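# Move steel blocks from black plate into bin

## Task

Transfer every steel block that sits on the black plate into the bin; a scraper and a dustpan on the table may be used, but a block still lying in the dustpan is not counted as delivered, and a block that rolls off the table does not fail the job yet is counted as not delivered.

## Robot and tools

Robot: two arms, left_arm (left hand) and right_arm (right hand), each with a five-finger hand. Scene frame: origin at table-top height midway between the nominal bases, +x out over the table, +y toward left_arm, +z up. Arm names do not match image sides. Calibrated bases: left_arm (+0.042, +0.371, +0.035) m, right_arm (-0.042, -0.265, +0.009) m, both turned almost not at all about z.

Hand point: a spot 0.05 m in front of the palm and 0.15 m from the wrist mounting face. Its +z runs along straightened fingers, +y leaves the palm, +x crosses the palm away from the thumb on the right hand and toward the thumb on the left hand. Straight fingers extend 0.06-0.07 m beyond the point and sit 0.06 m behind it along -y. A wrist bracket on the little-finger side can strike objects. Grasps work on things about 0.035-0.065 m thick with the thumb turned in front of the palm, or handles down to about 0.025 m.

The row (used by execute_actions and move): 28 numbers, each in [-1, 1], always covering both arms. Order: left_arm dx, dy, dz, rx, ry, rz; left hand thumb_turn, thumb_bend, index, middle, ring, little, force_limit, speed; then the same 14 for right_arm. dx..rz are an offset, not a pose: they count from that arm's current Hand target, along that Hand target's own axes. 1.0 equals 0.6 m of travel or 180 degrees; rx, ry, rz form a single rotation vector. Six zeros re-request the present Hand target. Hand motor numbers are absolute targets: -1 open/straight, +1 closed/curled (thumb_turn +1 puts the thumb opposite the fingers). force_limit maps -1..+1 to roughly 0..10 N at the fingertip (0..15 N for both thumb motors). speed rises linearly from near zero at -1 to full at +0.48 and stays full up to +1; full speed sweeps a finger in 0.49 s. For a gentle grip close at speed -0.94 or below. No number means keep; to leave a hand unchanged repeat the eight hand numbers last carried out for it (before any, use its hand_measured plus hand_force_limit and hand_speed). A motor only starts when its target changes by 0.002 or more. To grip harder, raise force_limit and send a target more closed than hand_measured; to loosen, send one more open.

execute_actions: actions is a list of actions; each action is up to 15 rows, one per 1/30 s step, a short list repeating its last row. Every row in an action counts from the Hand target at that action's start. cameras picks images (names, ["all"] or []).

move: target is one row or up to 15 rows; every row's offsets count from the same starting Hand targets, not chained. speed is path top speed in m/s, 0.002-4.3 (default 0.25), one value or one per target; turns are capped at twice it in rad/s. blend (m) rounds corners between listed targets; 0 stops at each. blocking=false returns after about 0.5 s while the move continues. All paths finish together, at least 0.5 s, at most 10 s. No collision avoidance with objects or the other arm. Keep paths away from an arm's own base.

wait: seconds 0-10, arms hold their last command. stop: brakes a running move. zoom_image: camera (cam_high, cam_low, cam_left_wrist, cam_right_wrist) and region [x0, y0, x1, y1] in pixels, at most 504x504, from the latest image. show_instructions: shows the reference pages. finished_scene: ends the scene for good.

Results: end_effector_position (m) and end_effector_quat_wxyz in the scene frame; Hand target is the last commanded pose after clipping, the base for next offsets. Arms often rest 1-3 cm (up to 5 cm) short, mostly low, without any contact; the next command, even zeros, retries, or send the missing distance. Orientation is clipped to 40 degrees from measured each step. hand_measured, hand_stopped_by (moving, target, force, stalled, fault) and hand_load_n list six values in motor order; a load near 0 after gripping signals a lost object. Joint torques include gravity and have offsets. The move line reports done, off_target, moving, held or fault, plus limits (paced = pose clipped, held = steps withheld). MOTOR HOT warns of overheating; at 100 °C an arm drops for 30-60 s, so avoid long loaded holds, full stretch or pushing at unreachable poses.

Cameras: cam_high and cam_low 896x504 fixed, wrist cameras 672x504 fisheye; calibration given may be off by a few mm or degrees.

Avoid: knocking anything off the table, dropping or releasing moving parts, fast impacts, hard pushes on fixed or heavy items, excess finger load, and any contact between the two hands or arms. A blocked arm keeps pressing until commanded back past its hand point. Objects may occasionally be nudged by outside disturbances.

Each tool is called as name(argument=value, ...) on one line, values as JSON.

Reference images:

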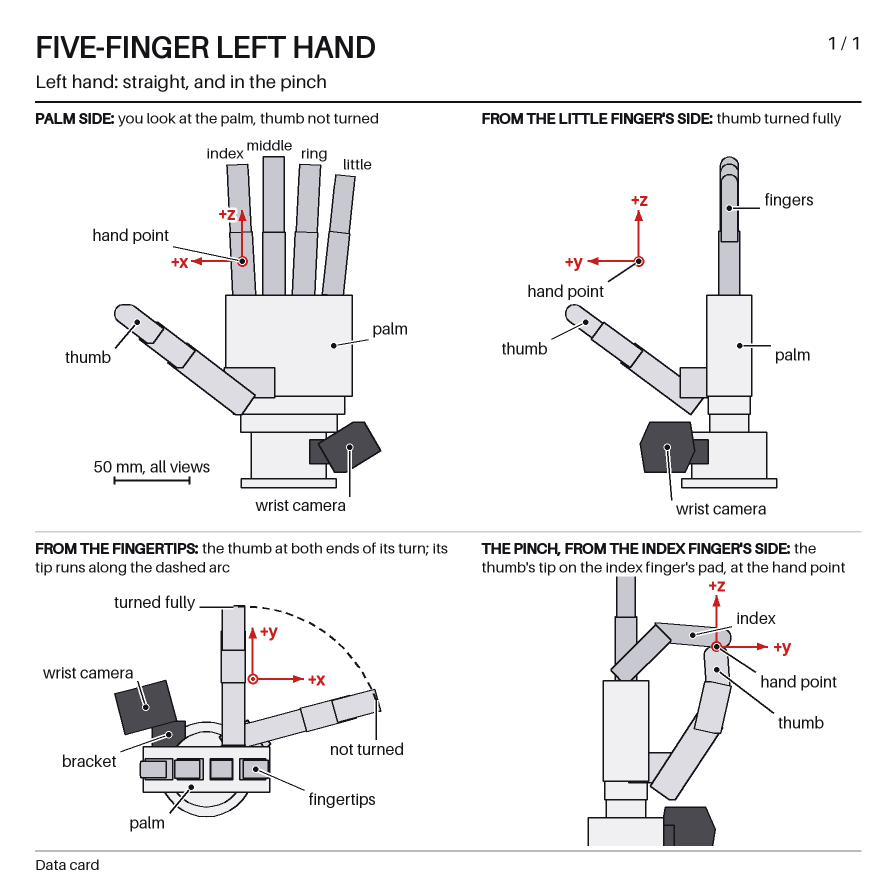

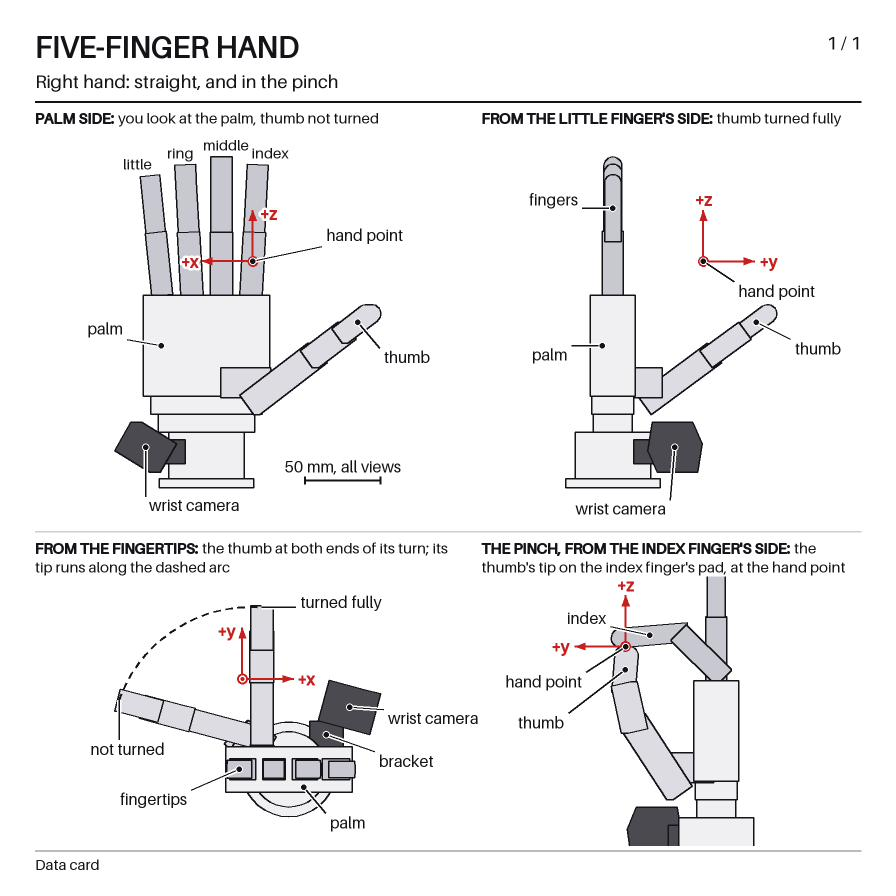

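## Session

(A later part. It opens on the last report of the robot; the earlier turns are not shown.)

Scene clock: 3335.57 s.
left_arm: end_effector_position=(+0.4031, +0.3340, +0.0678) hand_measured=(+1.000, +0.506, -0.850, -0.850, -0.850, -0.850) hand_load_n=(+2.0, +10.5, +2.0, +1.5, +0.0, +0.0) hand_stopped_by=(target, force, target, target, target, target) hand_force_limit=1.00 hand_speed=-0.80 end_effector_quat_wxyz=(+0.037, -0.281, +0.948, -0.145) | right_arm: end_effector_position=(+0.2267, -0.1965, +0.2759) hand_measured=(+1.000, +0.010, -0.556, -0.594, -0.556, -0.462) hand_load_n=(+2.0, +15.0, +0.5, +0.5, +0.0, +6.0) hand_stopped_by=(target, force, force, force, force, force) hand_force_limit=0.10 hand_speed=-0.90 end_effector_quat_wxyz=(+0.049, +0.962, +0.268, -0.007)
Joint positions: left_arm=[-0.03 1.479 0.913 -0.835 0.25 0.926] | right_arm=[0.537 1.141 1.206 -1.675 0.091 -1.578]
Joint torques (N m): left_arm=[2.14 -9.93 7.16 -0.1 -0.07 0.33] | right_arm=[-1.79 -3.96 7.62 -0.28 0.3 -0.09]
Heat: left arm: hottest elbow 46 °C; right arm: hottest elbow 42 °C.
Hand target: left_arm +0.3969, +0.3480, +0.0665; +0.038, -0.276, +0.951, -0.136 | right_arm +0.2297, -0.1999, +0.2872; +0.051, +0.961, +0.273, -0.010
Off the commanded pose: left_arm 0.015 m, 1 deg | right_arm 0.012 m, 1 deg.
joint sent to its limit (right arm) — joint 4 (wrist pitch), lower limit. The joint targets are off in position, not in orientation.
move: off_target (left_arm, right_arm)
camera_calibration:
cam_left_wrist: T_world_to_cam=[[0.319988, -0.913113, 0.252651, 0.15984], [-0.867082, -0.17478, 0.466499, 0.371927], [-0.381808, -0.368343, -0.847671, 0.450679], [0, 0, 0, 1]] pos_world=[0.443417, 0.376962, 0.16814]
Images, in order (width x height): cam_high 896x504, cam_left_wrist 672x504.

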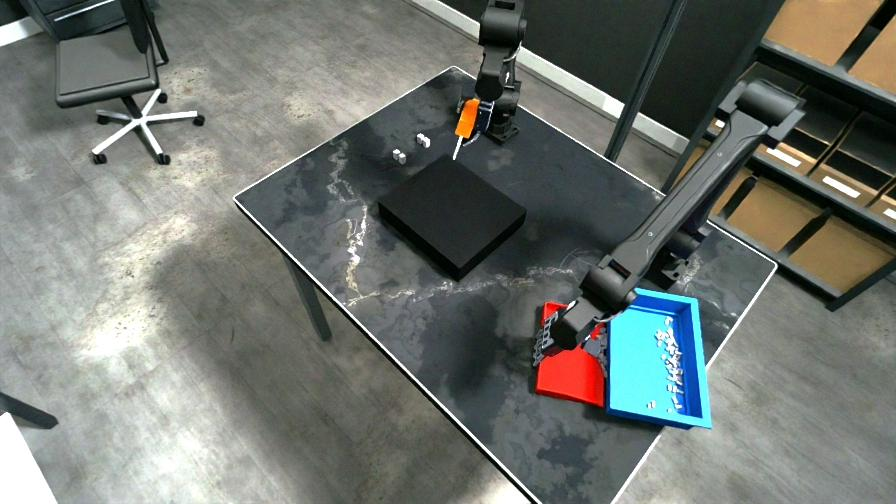

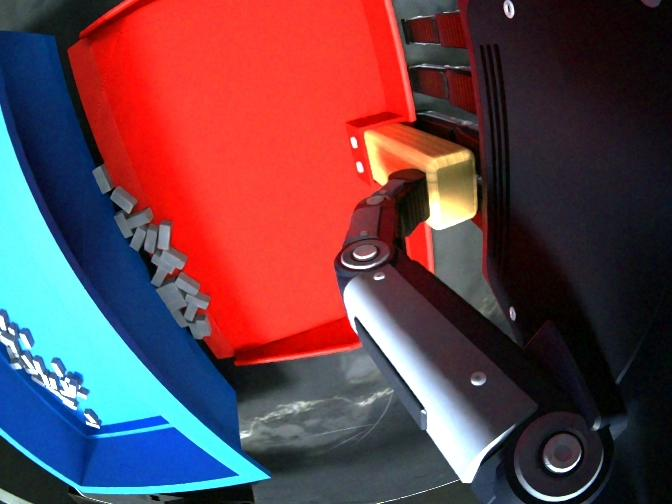

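move(target=[-0.0005,0.048,-0.014,0,0,0,1,0.6,-0.85,-0.85,-0.85,-0.85,1.0,-0.8,0,0,0,0,0,0,1,0.8,-0.2,-0.2,-0.2,-0.3,0.1,-0.9], speed=0.03, cameras=["cam_high","cam_left_wrist"])

zoom_image(camera="cam_left_wrist", region=[0, 60, 300, 400])

Scene clock: 3341.07 s.
left_arm: end_effector_position=(+0.3886, +0.3606, +0.0675) hand_measured=(+1.000, +0.506, -0.850, -0.850, -0.850, -0.850) hand_load_n=(+2.0, +10.0, +2.0, +1.5, +0.0, +0.0) hand_stopped_by=(target, force, target, target, target, target) hand_force_limit=1.00 hand_speed=-0.80 end_effector_quat_wxyz=(+0.038, -0.282, +0.948, -0.146) | right_arm: end_effector_position=(+0.2267, -0.1965, +0.2759) hand_measured=(+1.000, +0.010, -0.556, -0.594, -0.556, -0.462) hand_load_n=(+2.5, +15.0, +0.5, +0.0, +0.0, +6.5) hand_stopped_by=(target, force, force, force, force, force) hand_force_limit=0.10 hand_speed=-0.90 end_effector_quat_wxyz=(+0.049, +0.962, +0.268, -0.007)
Joint positions: left_arm=[0.039 1.444 0.875 -0.848 0.261 0.995] | right_arm=[0.537 1.141 1.206 -1.675 0.091 -1.578]
Joint torques (N m): left_arm=[2.08 -9.29 7.16 -0.25 -0.06 0.34] | right_arm=[-1.79 -3.96 7.61 -0.24 0.3 -0.09]
Heat: left arm: hottest elbow 45 °C; right arm: hottest elbow 42 °C.
Hand target: left_arm +0.3811, +0.3735, +0.0665; +0.038, -0.276, +0.951, -0.136 | right_arm +0.2297, -0.1999, +0.2872; +0.051, +0.961, +0.273, -0.010
Off the commanded pose: left_arm 0.015 m, 1 deg | right_arm 0.012 m, 1 deg.
joint sent to its limit (right arm) — joint 4 (wrist pitch), lower limit. The joint targets are off in position, not in orientation.
move: off_target (left_arm, right_arm)
camera_calibration:
cam_left_wrist: T_world_to_cam=[[0.320651, -0.912723, 0.253216, 0.188289], [-0.867851, -0.175991, 0.46461, 0.364951], [-0.379497, -0.368732, -0.848539, 0.453931], [0, 0, 0, 1]] pos_world=[0.428613, 0.403462, 0.16794]
Images, in order (width x height): cam_high 896x504, cam_left_wrist 672x504.

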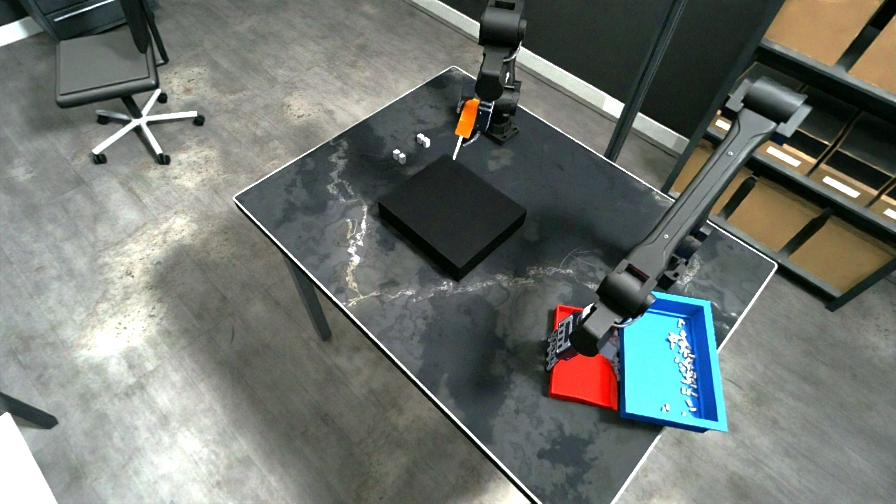

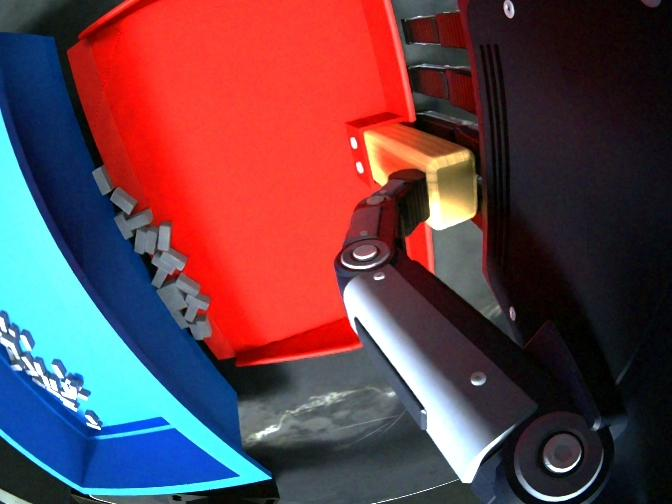

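Scaled by 1.482 from the camera's 672x504 image, which has a finer 960x720 frame.

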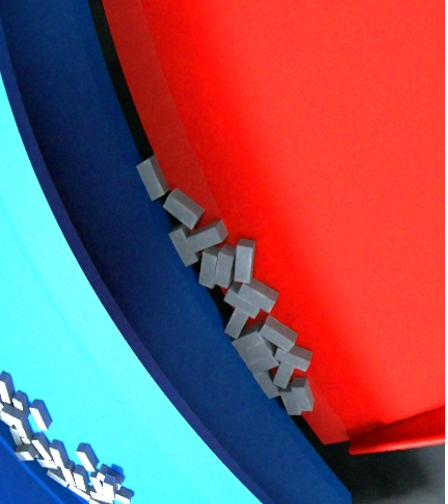

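move(target=[0,-0.0235,-0.0192,-0.044,0,0,1,0.6,-0.85,-0.85,-0.85,-0.85,1.0,-0.8,0,0,0,0,0,0,1,0.8,-0.2,-0.2,-0.2,-0.3,0.1,-0.9], speed=0.03, cameras=["cam_left_wrist"])

zoom_image(camera="cam_left_wrist", region=[0, 60, 300, 400])

Scene clock: 3355.60 s.
left_arm: end_effector_position=(+0.3799, +0.3610, +0.0740) hand_measured=(+1.000, +0.506, -0.850, -0.850, -0.850, -0.850) hand_load_n=(+1.5, +14.0, +5.0, +3.0, +1.0, +0.0) hand_stopped_by=(target, force, target, target, target, target) hand_force_limit=1.00 hand_speed=-0.80 end_effector_quat_wxyz=(+0.024, -0.274, +0.958, -0.083) | right_arm: end_effector_position=(+0.2267, -0.1965, +0.2759) hand_measured=(+1.000, +0.010, -0.556, -0.594, -0.556, -0.462) hand_load_n=(+2.5, +15.0, +0.5, +0.0, +0.0, +6.5) hand_stopped_by=(target, force, force, force, force, force) hand_force_limit=0.10 hand_speed=-0.90 end_effector_quat_wxyz=(+0.049, +0.962, +0.268, -0.007)
Joint positions: left_arm=[-0.024 1.455 0.904 -0.921 0.141 0.966] | right_arm=[0.537 1.141 1.206 -1.675 0.091 -1.578]
Joint torques (N m): left_arm=[0.5 -6.77 12.26 -1.05 -0.42 -0.02] | right_arm=[-1.79 -3.96 7.64 -0.27 0.3 -0.09]
Heat: left arm: hottest elbow 44 °C; right arm: hottest elbow 42 °C.
Hand target: left_arm +0.3867, +0.3648, +0.0815; +0.019, -0.278, +0.958, -0.070 | right_arm +0.2297, -0.1999, +0.2872; +0.051, +0.961, +0.273, -0.010
Off the commanded pose: left_arm 0.011 m, 2 deg | right_arm 0.012 m, 1 deg.
joint sent to its limit (right arm) — joint 4 (wrist pitch), lower limit. The joint targets are off in position, not in orientation.
move: off_target (left_arm, right_arm)
camera_calibration:
cam_left_wrist: T_world_to_cam=[[0.314124, -0.940872, 0.12683, 0.211805], [-0.842841, -0.214884, 0.4934, 0.35685], [-0.436972, -0.261886, -0.860506, 0.440448], [0, 0, 0, 1]] pos_world=[0.426698, 0.39131, 0.176075]
Images, in order (width x height): cam_left_wrist 672x504.

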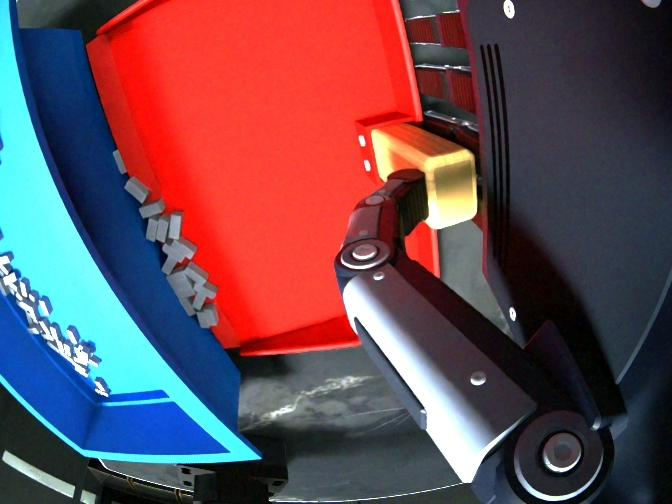

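Scaled by 1.482 from the camera's 672x504 image, which has a finer 960x720 frame.

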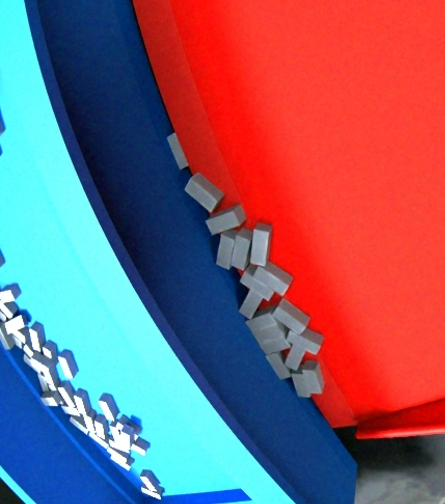

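zoom_image(camera="cam_left_wrist", region=[80, 130, 260, 350])

Scaled by 2.291 from the camera's 672x504 image, which has a finer 960x720 frame.

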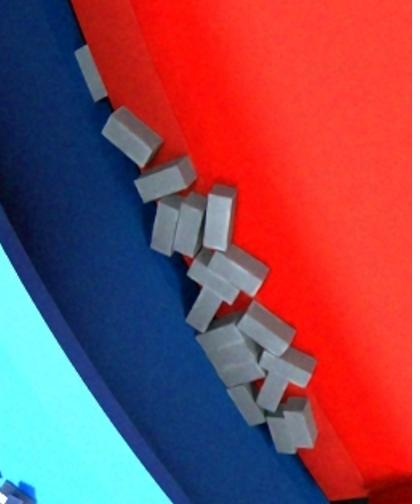

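move(target=[0,-0.0318,-0.0325,-0.056,0,0,1,0.6,-0.85,-0.85,-0.85,-0.85,1.0,-0.8,0,0,0,0,0,0,1,0.8,-0.2,-0.2,-0.2,-0.3,0.1,-0.9], speed=0.03, cameras=["cam_left_wrist"])

zoom_image(camera="cam_left_wrist", region=[80, 130, 260, 350])

Scene clock: 3374.23 s.
left_arm: end_effector_position=(+0.3755, +0.3512, +0.0852) hand_measured=(+1.000, +0.506, -0.850, -0.850, -0.850, -0.850) hand_load_n=(+1.5, +13.5, +4.5, +3.0, +1.5, +0.0) hand_stopped_by=(target, force, target, target, target, target) hand_force_limit=1.00 hand_speed=-0.80 end_effector_quat_wxyz=(-0.020, -0.276, +0.961, +0.011) | right_arm: end_effector_position=(+0.2267, -0.1965, +0.2759) hand_measured=(+1.000, +0.010, -0.556, -0.594, -0.556, -0.462) hand_load_n=(+2.0, +15.0, +0.5, +0.0, +0.0, +6.5) hand_stopped_by=(target, force, force, force, force, force) hand_force_limit=0.10 hand_speed=-0.90 end_effector_quat_wxyz=(+0.049, +0.962, +0.268, -0.007)
Joint positions: left_arm=[-0.122 1.544 1.007 -1.079 -0.004 0.874] | right_arm=[0.537 1.141 1.206 -1.675 0.091 -1.578]
Joint torques (N m): left_arm=[0.38 -9.29 14.06 -1.21 -0.42 -0.03] | right_arm=[-1.79 -3.96 7.64 -0.25 0.29 -0.09]
Heat: left arm: hottest elbow 45 °C; right arm: hottest elbow 42 °C.
Hand target: left_arm +0.3953, +0.3513, +0.1035; -0.006, -0.279, +0.960, +0.014 | right_arm +0.2297, -0.1999, +0.2872; +0.051, +0.961, +0.273, -0.010
Off the commanded pose: left_arm 0.027 m, 2 deg | right_arm 0.012 m, 1 deg.
joint sent to its limit (right arm) — joint 4 (wrist pitch), lower limit. The joint targets are off in position, not in orientation.
move: off_target (left_arm, right_arm)
camera_calibration:
cam_left_wrist: T_world_to_cam=[[0.316571, -0.946398, -0.0641306, 0.21992], [-0.770831, -0.296066, 0.564061, 0.340961], [-0.552814, -0.129132, -0.823239, 0.439334], [0, 0, 0, 1]] pos_world=[0.436073, 0.365811, 0.183457]
Images, in order (width x height): cam_left_wrist 672x504.

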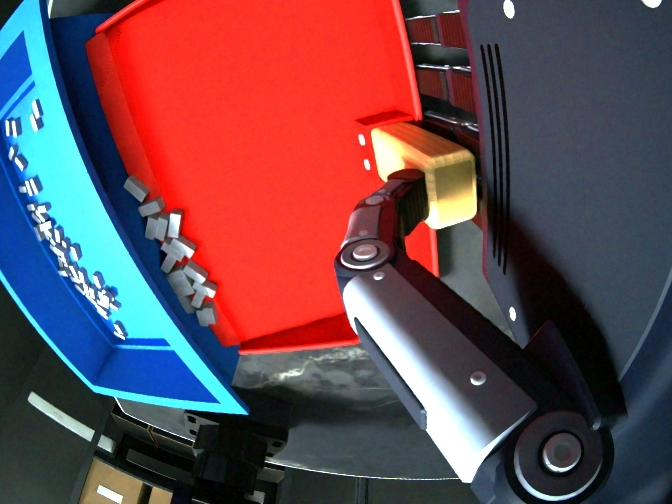

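Scaled by 2.291 from the camera's 672x504 image, which has a finer 960x720 frame.

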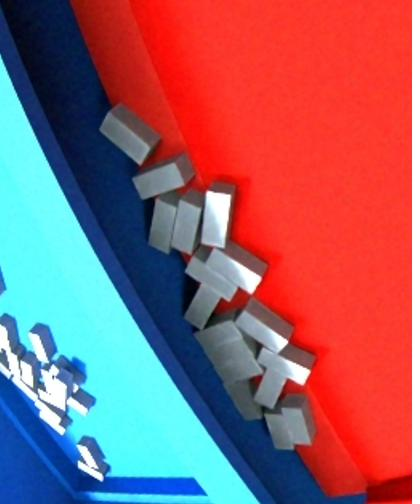

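wait(seconds=0.1, cameras=["cam_high","cam_low"])

zoom_image(camera="cam_high", region=[520, 270, 760, 450])

zoom_image(camera="cam_low", region=[320, 200, 540, 310])

Scene clock: 3387.73 s.
left_arm: end_effector_position=(+0.3755, +0.3512, +0.0852) hand_measured=(+1.000, +0.506, -0.850, -0.850, -0.850, -0.850) hand_load_n=(+1.5, +14.0, +4.5, +3.0, +1.5, +0.0) hand_stopped_by=(target, force, target, target, target, target) hand_force_limit=1.00 hand_speed=-0.80 end_effector_quat_wxyz=(-0.020, -0.276, +0.961, +0.011) | right_arm: end_effector_position=(+0.2267, -0.1965, +0.2759) hand_measured=(+1.000, +0.010, -0.556, -0.594, -0.556, -0.462) hand_load_n=(+2.5, +15.0, +0.5, +0.0, +0.0, +6.5) hand_stopped_by=(target, force, force, force, force, force) hand_force_limit=0.10 hand_speed=-0.90 end_effector_quat_wxyz=(+0.049, +0.962, +0.268, -0.007)
Joint positions: left_arm=[-0.122 1.544 1.007 -1.079 -0.004 0.874] | right_arm=[0.537 1.141 1.206 -1.675 0.091 -1.578]
Joint torques (N m): left_arm=[0.44 -9.47 14.09 -1.2 -0.42 -0.02] | right_arm=[-1.85 -4.07 7.62 -0.24 0.29 -0.09]
Heat: left arm: hottest elbow 45 °C; right arm: hottest elbow 42 °C.
Hand target: left_arm +0.3953, +0.3513, +0.1035; -0.006, -0.279, +0.960, +0.014 | right_arm +0.2297, -0.1999, +0.2872; +0.051, +0.961, +0.273, -0.010
Off the commanded pose: left_arm 0.027 m, 2 deg | right_arm 0.012 m, 1 deg.
wait: 0.10 s; at rest from the start
Images, in order (width x height): cam_high 896x504, cam_low 896x504.

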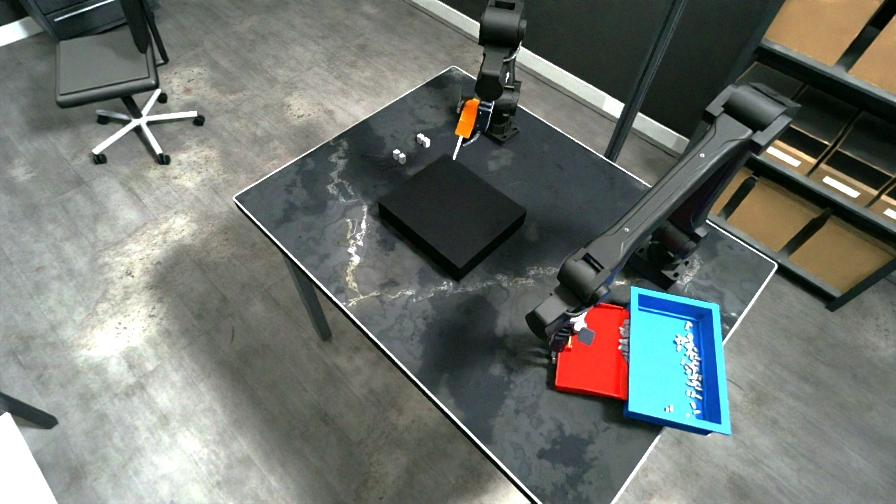

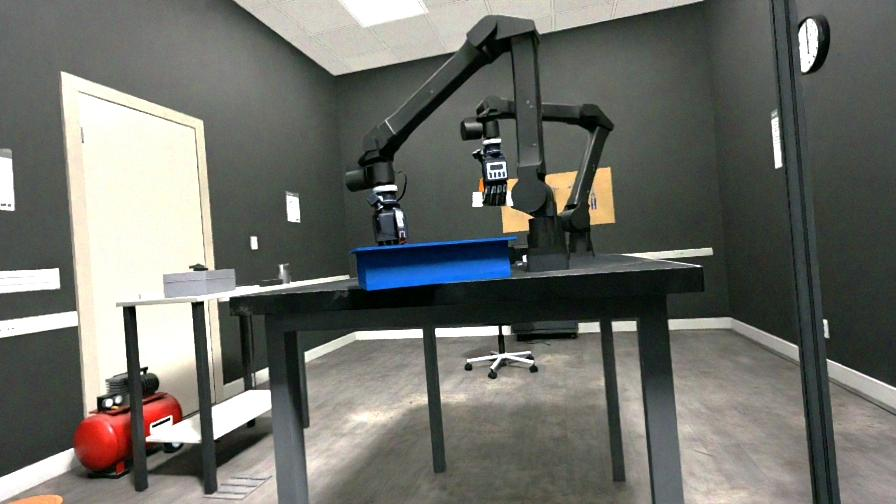

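Scaled by 2.100.

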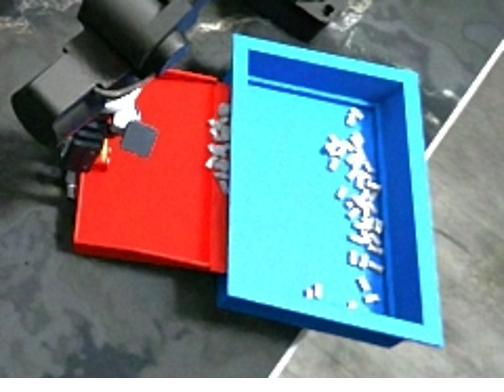

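Scaled by 2.291.

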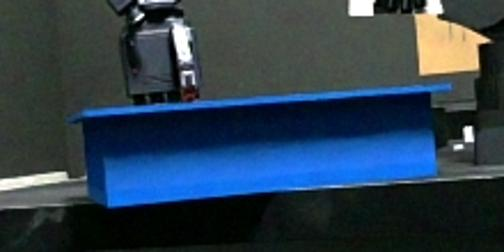

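move(target=[0,0.035,0,0,0,0,1,0.6,-0.85,-0.85,-0.85,-0.85,1.0,-0.8,0,0,0,0,0,0,1,0.8,-0.2,-0.2,-0.2,-0.3,0.1,-0.9], speed=0.02, cameras=["cam_left_wrist","cam_high"])

zoom_image(camera="cam_left_wrist", region=[80, 130, 260, 350])

zoom_image(camera="cam_high", region=[520, 270, 760, 450])

Scene clock: 3402.53 s.
left_arm: end_effector_position=(+0.3757, +0.3602, +0.0855) hand_measured=(+1.000, +0.506, -0.850, -0.850, -0.850, -0.850) hand_load_n=(+1.0, +13.5, +3.5, +2.5, +2.0, +0.0) hand_stopped_by=(target, force, target, target, target, target) hand_force_limit=1.00 hand_speed=-0.80 end_effector_quat_wxyz=(-0.021, -0.277, +0.961, +0.013) | right_arm: end_effector_position=(+0.2267, -0.1965, +0.2759) hand_measured=(+1.000, +0.010, -0.556, -0.594, -0.556, -0.462) hand_load_n=(+2.5, +15.0, +0.5, +0.0, +0.0, +6.5) hand_stopped_by=(target, force, force, force, force, force) hand_force_limit=0.10 hand_speed=-0.90 end_effector_quat_wxyz=(+0.049, +0.962, +0.268, -0.007)
Joint positions: left_arm=[-0.101 1.544 1.007 -1.082 -0.007 0.892] | right_arm=[0.537 1.141 1.206 -1.675 0.091 -1.578]
Joint torques (N m): left_arm=[1.73 -12.04 10.77 -0.92 -0.32 0.17] | right_arm=[-1.85 -4.07 7.62 -0.25 0.29 -0.09]
Heat: left arm: hottest elbow 45 °C; right arm: hottest elbow 42 °C.
Hand target: left_arm +0.3841, +0.3690, +0.1042; -0.006, -0.279, +0.960, +0.014 | right_arm +0.2297, -0.1999, +0.2872; +0.051, +0.961, +0.273, -0.010
Off the commanded pose: left_arm 0.022 m, 2 deg | right_arm 0.012 m, 1 deg.
joint sent to its limit (right arm) — joint 4 (wrist pitch), lower limit. The joint targets are off in position, not in orientation.
move: off_target (left_arm, right_arm)
camera_calibration:
cam_left_wrist: T_world_to_cam=[[0.31925, -0.945264, -0.0674977, 0.227219], [-0.768345, -0.299874, 0.56544, 0.343959], [-0.55473, -0.128655, -0.822023, 0.441359], [0, 0, 0, 1]] pos_world=[0.436576, 0.374709, 0.183656]
Images, in order (width x height): cam_high 896x504, cam_left_wrist 672x504.

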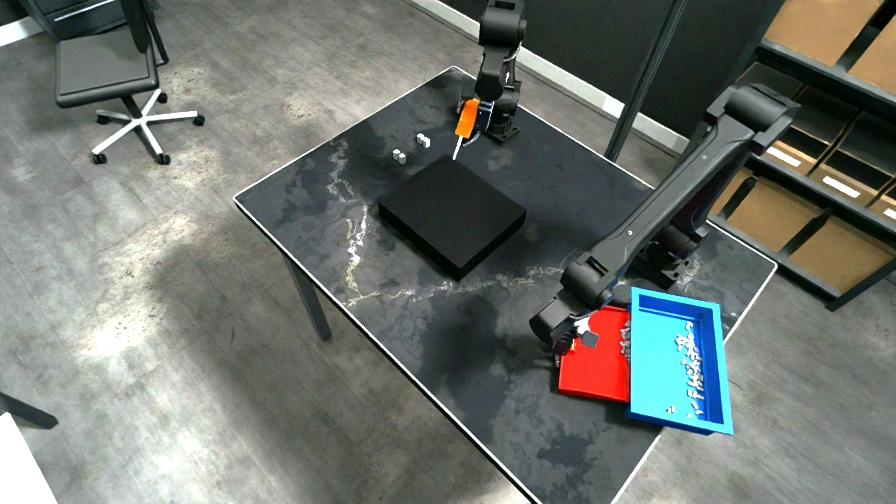

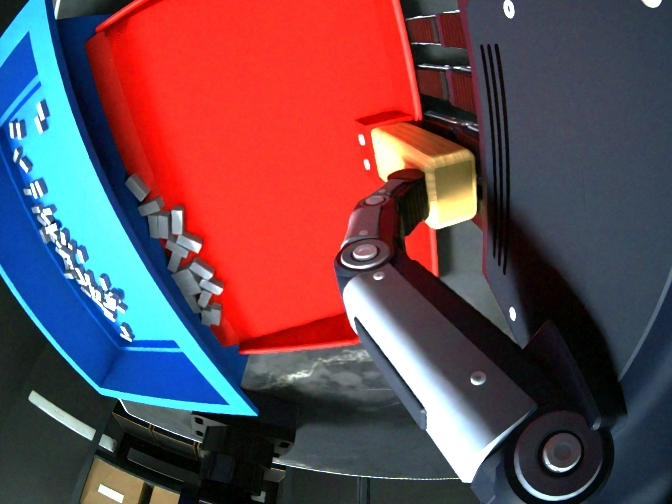

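Scaled by 2.291 from the camera's 672x504 image, which has a finer 960x720 frame.

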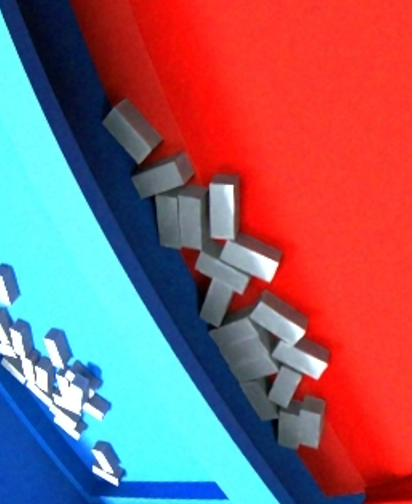

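Scaled by 2.100.

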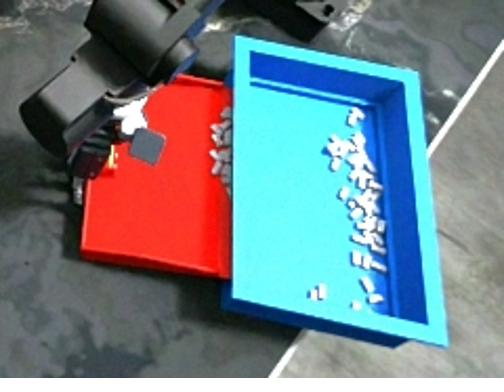

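move(target=[0,0.018,0,0,0,0,1,0.6,-0.85,-0.85,-0.85,-0.85,1.0,-0.8,0,0,0,0,0,0,1,0.8,-0.2,-0.2,-0.2,-0.3,0.1,-0.9], speed=0.02, cameras=["cam_left_wrist","cam_high"])

zoom_image(camera="cam_left_wrist", region=[80, 130, 260, 350])

zoom_image(camera="cam_high", region=[520, 270, 760, 450])

Scene clock: 3409.67 s.
left_arm: end_effector_position=(+0.3763, +0.3678, +0.0860) hand_measured=(+1.000, +0.506, -0.850, -0.850, -0.850, -0.850) hand_load_n=(+1.5, +13.5, +5.0, +3.0, +1.5, +0.0) hand_stopped_by=(target, force, target, target, target, target) hand_force_limit=1.00 hand_speed=-0.80 end_effector_quat_wxyz=(-0.020, -0.284, +0.959, +0.012) | right_arm: end_effector_position=(+0.2267, -0.1965, +0.2759) hand_measured=(+1.000, +0.010, -0.556, -0.594, -0.556, -0.462) hand_load_n=(+2.5, +15.0, +0.5, +0.0, +0.0, +6.5) hand_stopped_by=(target, force, force, force, force, force) hand_force_limit=0.10 hand_speed=-0.90 end_effector_quat_wxyz=(+0.049, +0.962, +0.268, -0.007)
Joint positions: left_arm=[-0.079 1.542 1.007 -1.082 -0.007 0.9] | right_arm=[0.537 1.141 1.206 -1.675 0.091 -1.578]
Joint torques (N m): left_arm=[1.49 -13.51 9.09 -0.81 -0.34 0.26] | right_arm=[-1.79 -3.96 7.62 -0.27 0.3 -0.09]
Heat: left arm: hottest elbow 45 °C; right arm: hottest elbow 42 °C.
Hand target: left_arm +0.3783, +0.3781, +0.1045; -0.006, -0.279, +0.960, +0.014 | right_arm +0.2297, -0.1999, +0.2872; +0.051, +0.961, +0.273, -0.010
Off the commanded pose: left_arm 0.021 m, 2 deg | right_arm 0.012 m, 1 deg.
joint sent to its limit (right arm) — joint 4 (wrist pitch), lower limit. The joint targets are off in position, not in orientation.
move: off_target (left_arm, right_arm)
camera_calibration:
cam_left_wrist: T_world_to_cam=[[0.33233, -0.940812, -0.066549, 0.227639], [-0.764911, -0.31013, 0.564562, 0.34897], [-0.551786, -0.136717, -0.822703, 0.444903], [0, 0, 0, 1]] pos_world=[0.436771, 0.383218, 0.184157]
Images, in order (width x height): cam_high 896x504, cam_left_wrist 672x504.

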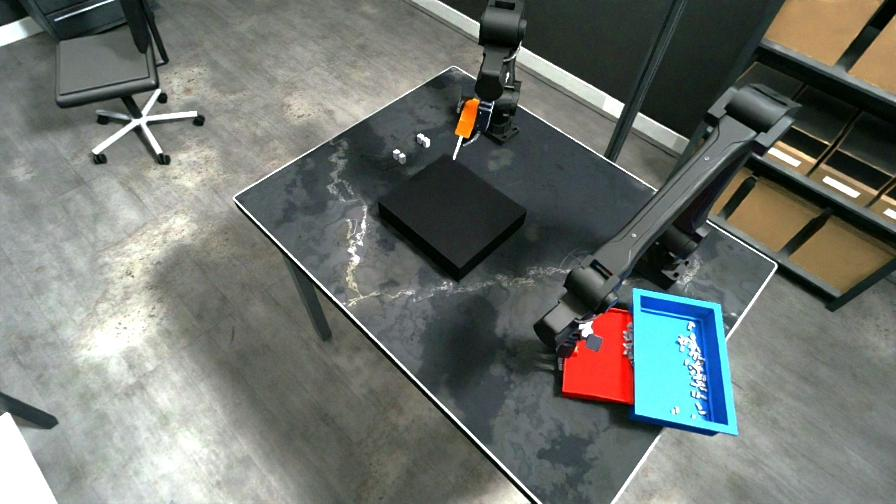

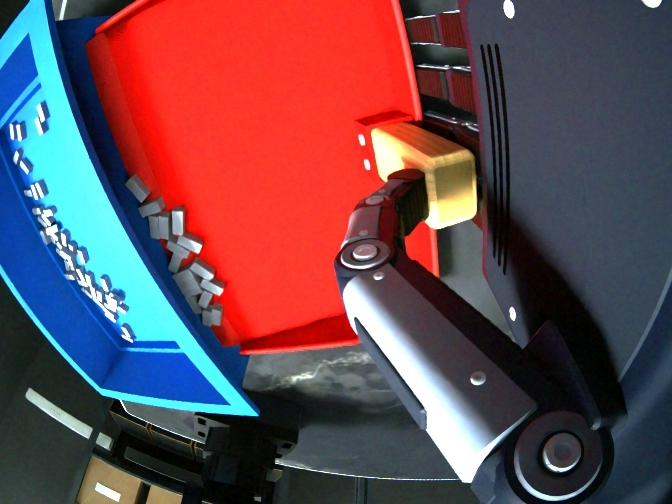

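Scaled by 2.291 from the camera's 672x504 image, which has a finer 960x720 frame.

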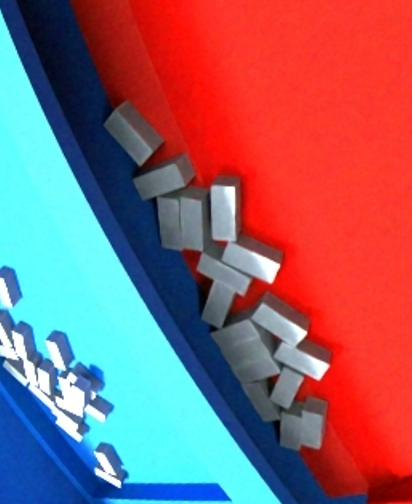

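Scaled by 2.100.

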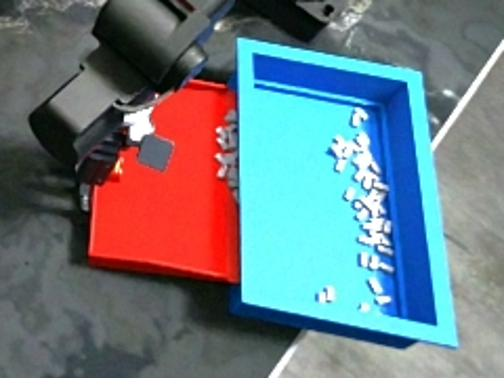

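move(target=[0,-0.0917,-0.0083,0,0,0,1,0.6,-0.85,-0.85,-0.85,-0.85,1.0,-0.8,0,0,0,0,0,0,1,0.8,-0.2,-0.2,-0.2,-0.3,0.1,-0.9], speed=0.03, cameras=["cam_left_wrist","cam_high"])

zoom_image(camera="cam_left_wrist", region=[80, 130, 260, 350])

zoom_image(camera="cam_high", region=[520, 270, 760, 450])

Scene clock: 3419.47 s.
left_arm: end_effector_position=(+0.3836, +0.3351, +0.0876) hand_measured=(+1.000, +0.506, -0.850, -0.850, -0.850, -0.850) hand_load_n=(+1.5, +14.0, +3.5, +2.5, +1.5, +0.0) hand_stopped_by=(target, force, target, target, target, target) hand_force_limit=1.00 hand_speed=-0.80 end_effector_quat_wxyz=(-0.026, -0.267, +0.963, +0.018) | right_arm: end_effector_position=(+0.2267, -0.1965, +0.2759) hand_measured=(+1.000, +0.010, -0.556, -0.594, -0.556, -0.462) hand_load_n=(+2.0, +15.0, +0.5, +0.0, +0.0, +6.5) hand_stopped_by=(target, force, force, force, force, force) hand_force_limit=0.10 hand_speed=-0.90 end_effector_quat_wxyz=(+0.049, +0.962, +0.268, -0.007)
Joint positions: left_arm=[-0.164 1.577 1.05 -1.105 -0.009 0.849] | right_arm=[0.537 1.141 1.206 -1.675 0.091 -1.578]
Joint torques (N m): left_arm=[0.15 -10.11 14.72 -0.98 -0.2 -0.07] | right_arm=[-1.79 -3.96 7.64 -0.25 0.29 -0.09]
Heat: left arm: hottest elbow 44 °C; right arm: hottest elbow 42 °C.
Hand target: left_arm +0.4078, +0.3316, +0.1078; -0.006, -0.279, +0.960, +0.014 | right_arm +0.2297, -0.1999, +0.2872; +0.051, +0.961, +0.273, -0.010
Off the commanded pose: left_arm 0.032 m, 3 deg | right_arm 0.012 m, 1 deg.
joint sent to its limit (right arm) — joint 4 (wrist pitch), lower limit. The joint targets are off in position, not in orientation.
move: off_target (left_arm, right_arm)
camera_calibration:
cam_left_wrist: T_world_to_cam=[[0.299227, -0.951072, -0.0769745, 0.211556], [-0.766993, -0.28773, 0.573527, 0.336071], [-0.567614, -0.112576, -0.815562, 0.443144], [0, 0, 0, 1]] pos_world=[0.445996, 0.34779, 0.18495]
Images, in order (width x height): cam_high 896x504, cam_left_wrist 672x504.

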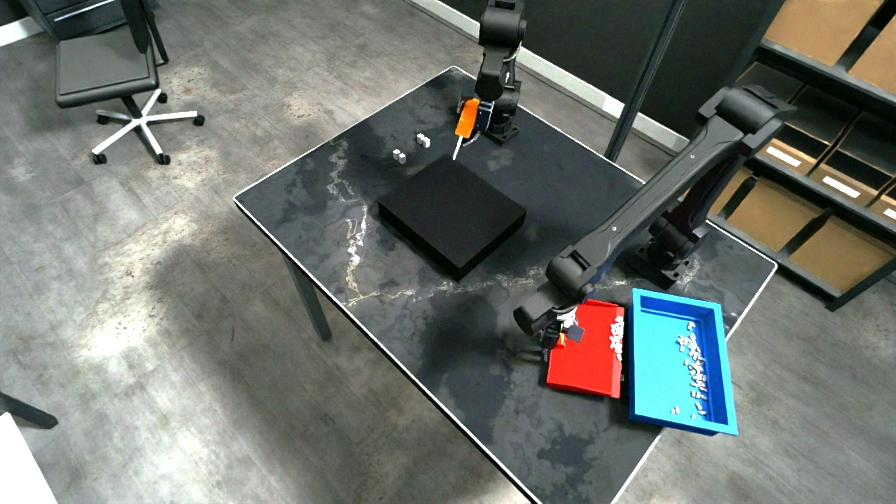

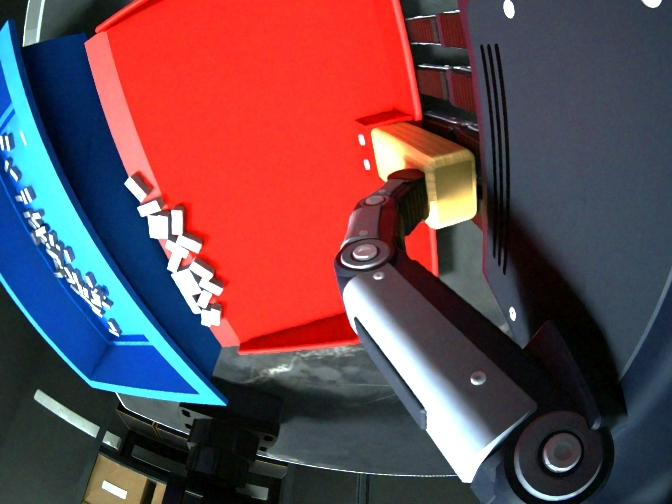

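Scaled by 2.291 from the camera's 672x504 image, which has a finer 960x720 frame.

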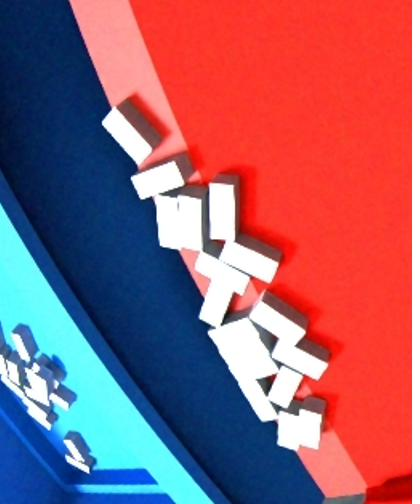

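Scaled by 2.100.

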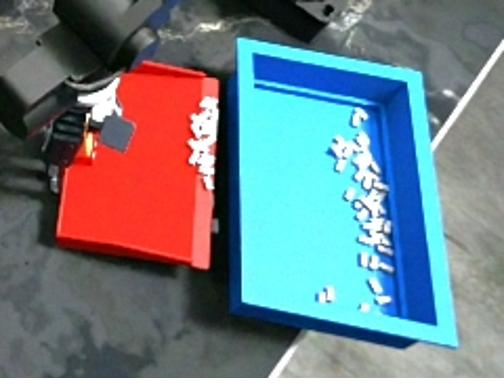

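move(target=[0,-0.0232,-0.065,-0.083,0,0,1,0.6,-0.85,-0.85,-0.85,-0.85,1.0,-0.8,0,0,0,0,0,0,1,0.8,-0.2,-0.2,-0.2,-0.3,0.1,-0.9], speed=0.04, cameras=["cam_left_wrist","cam_high"])

zoom_image(camera="cam_left_wrist", region=[80, 130, 260, 350])

Scene clock: 3427.50 s.
left_arm: end_effector_position=(+0.3979, +0.3221, +0.1265) hand_measured=(+1.000, +0.506, -0.850, -0.850, -0.850, -0.850) hand_load_n=(+1.5, +13.5, +4.0, +3.0, +1.5, +0.0) hand_stopped_by=(target, force, target, target, target, target) hand_force_limit=1.00 hand_speed=-0.80 end_effector_quat_wxyz=(-0.058, -0.266, +0.952, +0.138) | right_arm: end_effector_position=(+0.2267, -0.1965, +0.2759) hand_measured=(+1.000, +0.010, -0.556, -0.594, -0.556, -0.462) hand_load_n=(+2.5, +15.0, +0.5, +0.0, +0.0, +6.5) hand_stopped_by=(target, force, force, force, force, force) hand_force_limit=0.10 hand_speed=-0.90 end_effector_quat_wxyz=(+0.049, +0.962, +0.268, -0.007)
Joint positions: left_arm=[-0.259 1.705 1.254 -1.366 -0.173 0.729] | right_arm=[0.537 1.141 1.206 -1.675 0.091 -1.578]
Joint torques (N m): left_arm=[0.21 -12.28 14.49 -1.81 -0.58 -0.03] | right_arm=[-1.85 -3.96 7.61 -0.23 0.29 -0.09]
Heat: left arm: hottest elbow 45 °C; right arm: hottest elbow 42 °C.
Hand target: left_arm +0.4160, +0.3189, +0.1464; -0.042, -0.275, +0.950, +0.139 | right_arm +0.2297, -0.1999, +0.2872; +0.051, +0.961, +0.273, -0.010
Off the commanded pose: left_arm 0.027 m, 2 deg | right_arm 0.012 m, 1 deg.
joint sent to its limit (right arm) — joint 4 (wrist pitch), lower limit. The joint targets are off in position, not in orientation.
move: off_target (left_arm, right_arm)
camera_calibration:
cam_left_wrist: T_world_to_cam=[[0.272515, -0.909353, -0.314346, 0.225118], [-0.693091, -0.412144, 0.591407, 0.329391], [-0.667353, 0.0567035, -0.74258, 0.45748], [0, 0, 0, 1]] pos_world=[0.472251, 0.314527, 0.215676]
Images, in order (width x height): cam_high 896x504, cam_left_wrist 672x504.

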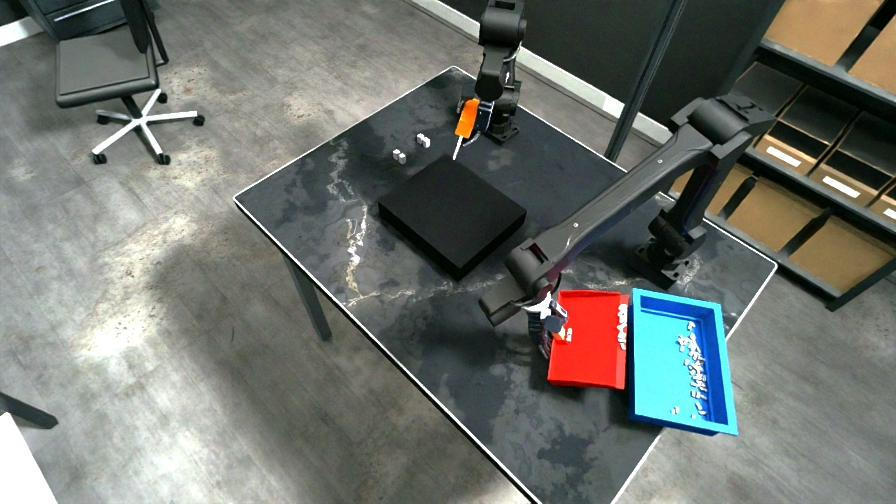

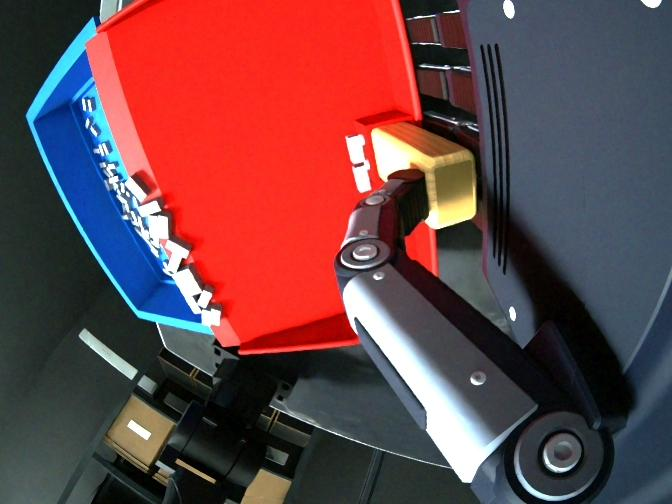

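Scaled by 2.291 from the camera's 672x504 image, which has a finer 960x720 frame.

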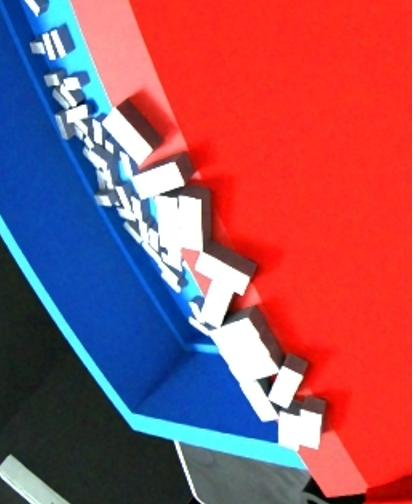

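move(target=[0.0134,0.2067,-0.0345,0,0,0,1,0.6,-0.85,-0.85,-0.85,-0.85,1.0,-0.8,0,0,0,0,0,0,1,0.8,-0.2,-0.2,-0.2,-0.3,0.1,-0.9], speed=0.04, cameras=["cam_left_wrist","cam_high"])

zoom_image(camera="cam_high", region=[520, 270, 760, 450])

Scene clock: 3453.20 s.
left_arm: end_effector_position=(+0.3537, +0.4043, +0.1831) hand_measured=(+1.000, +0.506, -0.850, -0.850, -0.850, -0.850) hand_load_n=(+1.0, +14.0, +4.0, +3.0, +1.5, +0.0) hand_stopped_by=(target, force, target, target, target, target) hand_force_limit=1.00 hand_speed=-0.80 end_effector_quat_wxyz=(-0.050, -0.286, +0.948, +0.133) | right_arm: end_effector_position=(+0.2267, -0.1965, +0.2759) hand_measured=(+1.000, +0.010, -0.556, -0.594, -0.556, -0.462) hand_load_n=(+2.5, +15.0, +0.5, +0.0, +0.0, +6.0) hand_stopped_by=(target, force, force, force, force, force) hand_force_limit=0.10 hand_speed=-0.90 end_effector_quat_wxyz=(+0.049, +0.962, +0.268, -0.007)
Joint positions: left_arm=[-0.084 1.487 1.157 -1.438 -0.207 0.863] | right_arm=[0.537 1.141 1.206 -1.675 0.091 -1.578]
Joint torques (N m): left_arm=[1.49 -12.69 9.62 -1.51 -0.69 0.19] | right_arm=[-1.73 -4.13 7.61 -0.24 0.29 -0.09]
Heat: left arm: hottest elbow 45 °C; right arm: hottest elbow 42 °C.
Hand target: left_arm +0.3489, +0.4100, +0.2018; -0.042, -0.275, +0.950, +0.139 | right_arm +0.2297, -0.1999, +0.2872; +0.051, +0.961, +0.273, -0.010
Off the commanded pose: left_arm 0.020 m, 2 deg | right_arm 0.012 m, 1 deg.
joint sent to its limit (right arm) — joint 4 (wrist pitch), lower limit. The joint targets are off in position, not in orientation.
move: off_target (left_arm, right_arm)
camera_calibration:
cam_left_wrist: T_world_to_cam=[[0.315781, -0.897854, -0.306825, 0.30837], [-0.690265, -0.439255, 0.574968, 0.312095], [-0.651012, 0.0302267, -0.758466, 0.473223], [0, 0, 0, 1]] pos_world=[0.426125, 0.399657, 0.274094]
Images, in order (width x height): cam_high 896x504, cam_left_wrist 672x504.

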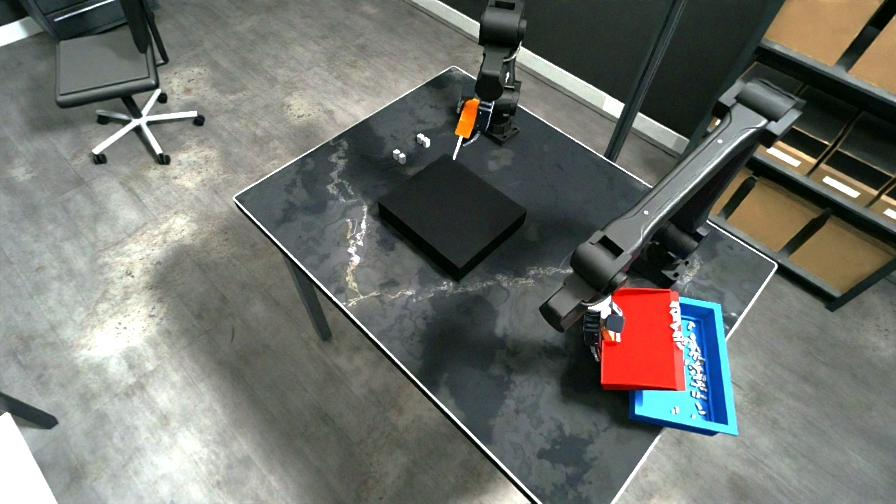

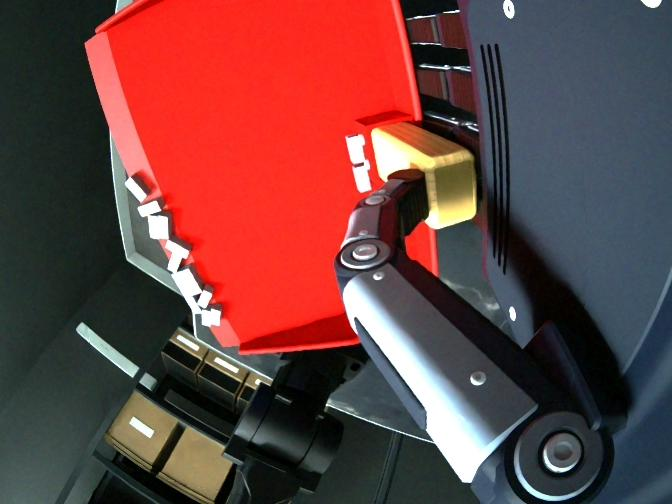

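Scaled by 2.100.

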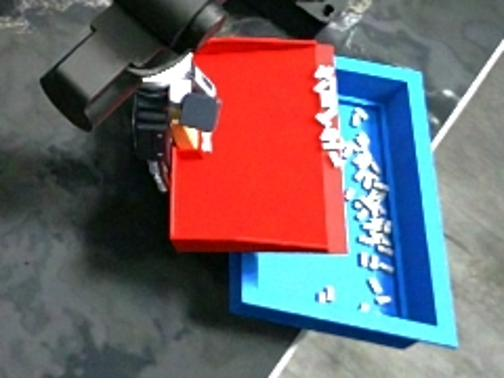

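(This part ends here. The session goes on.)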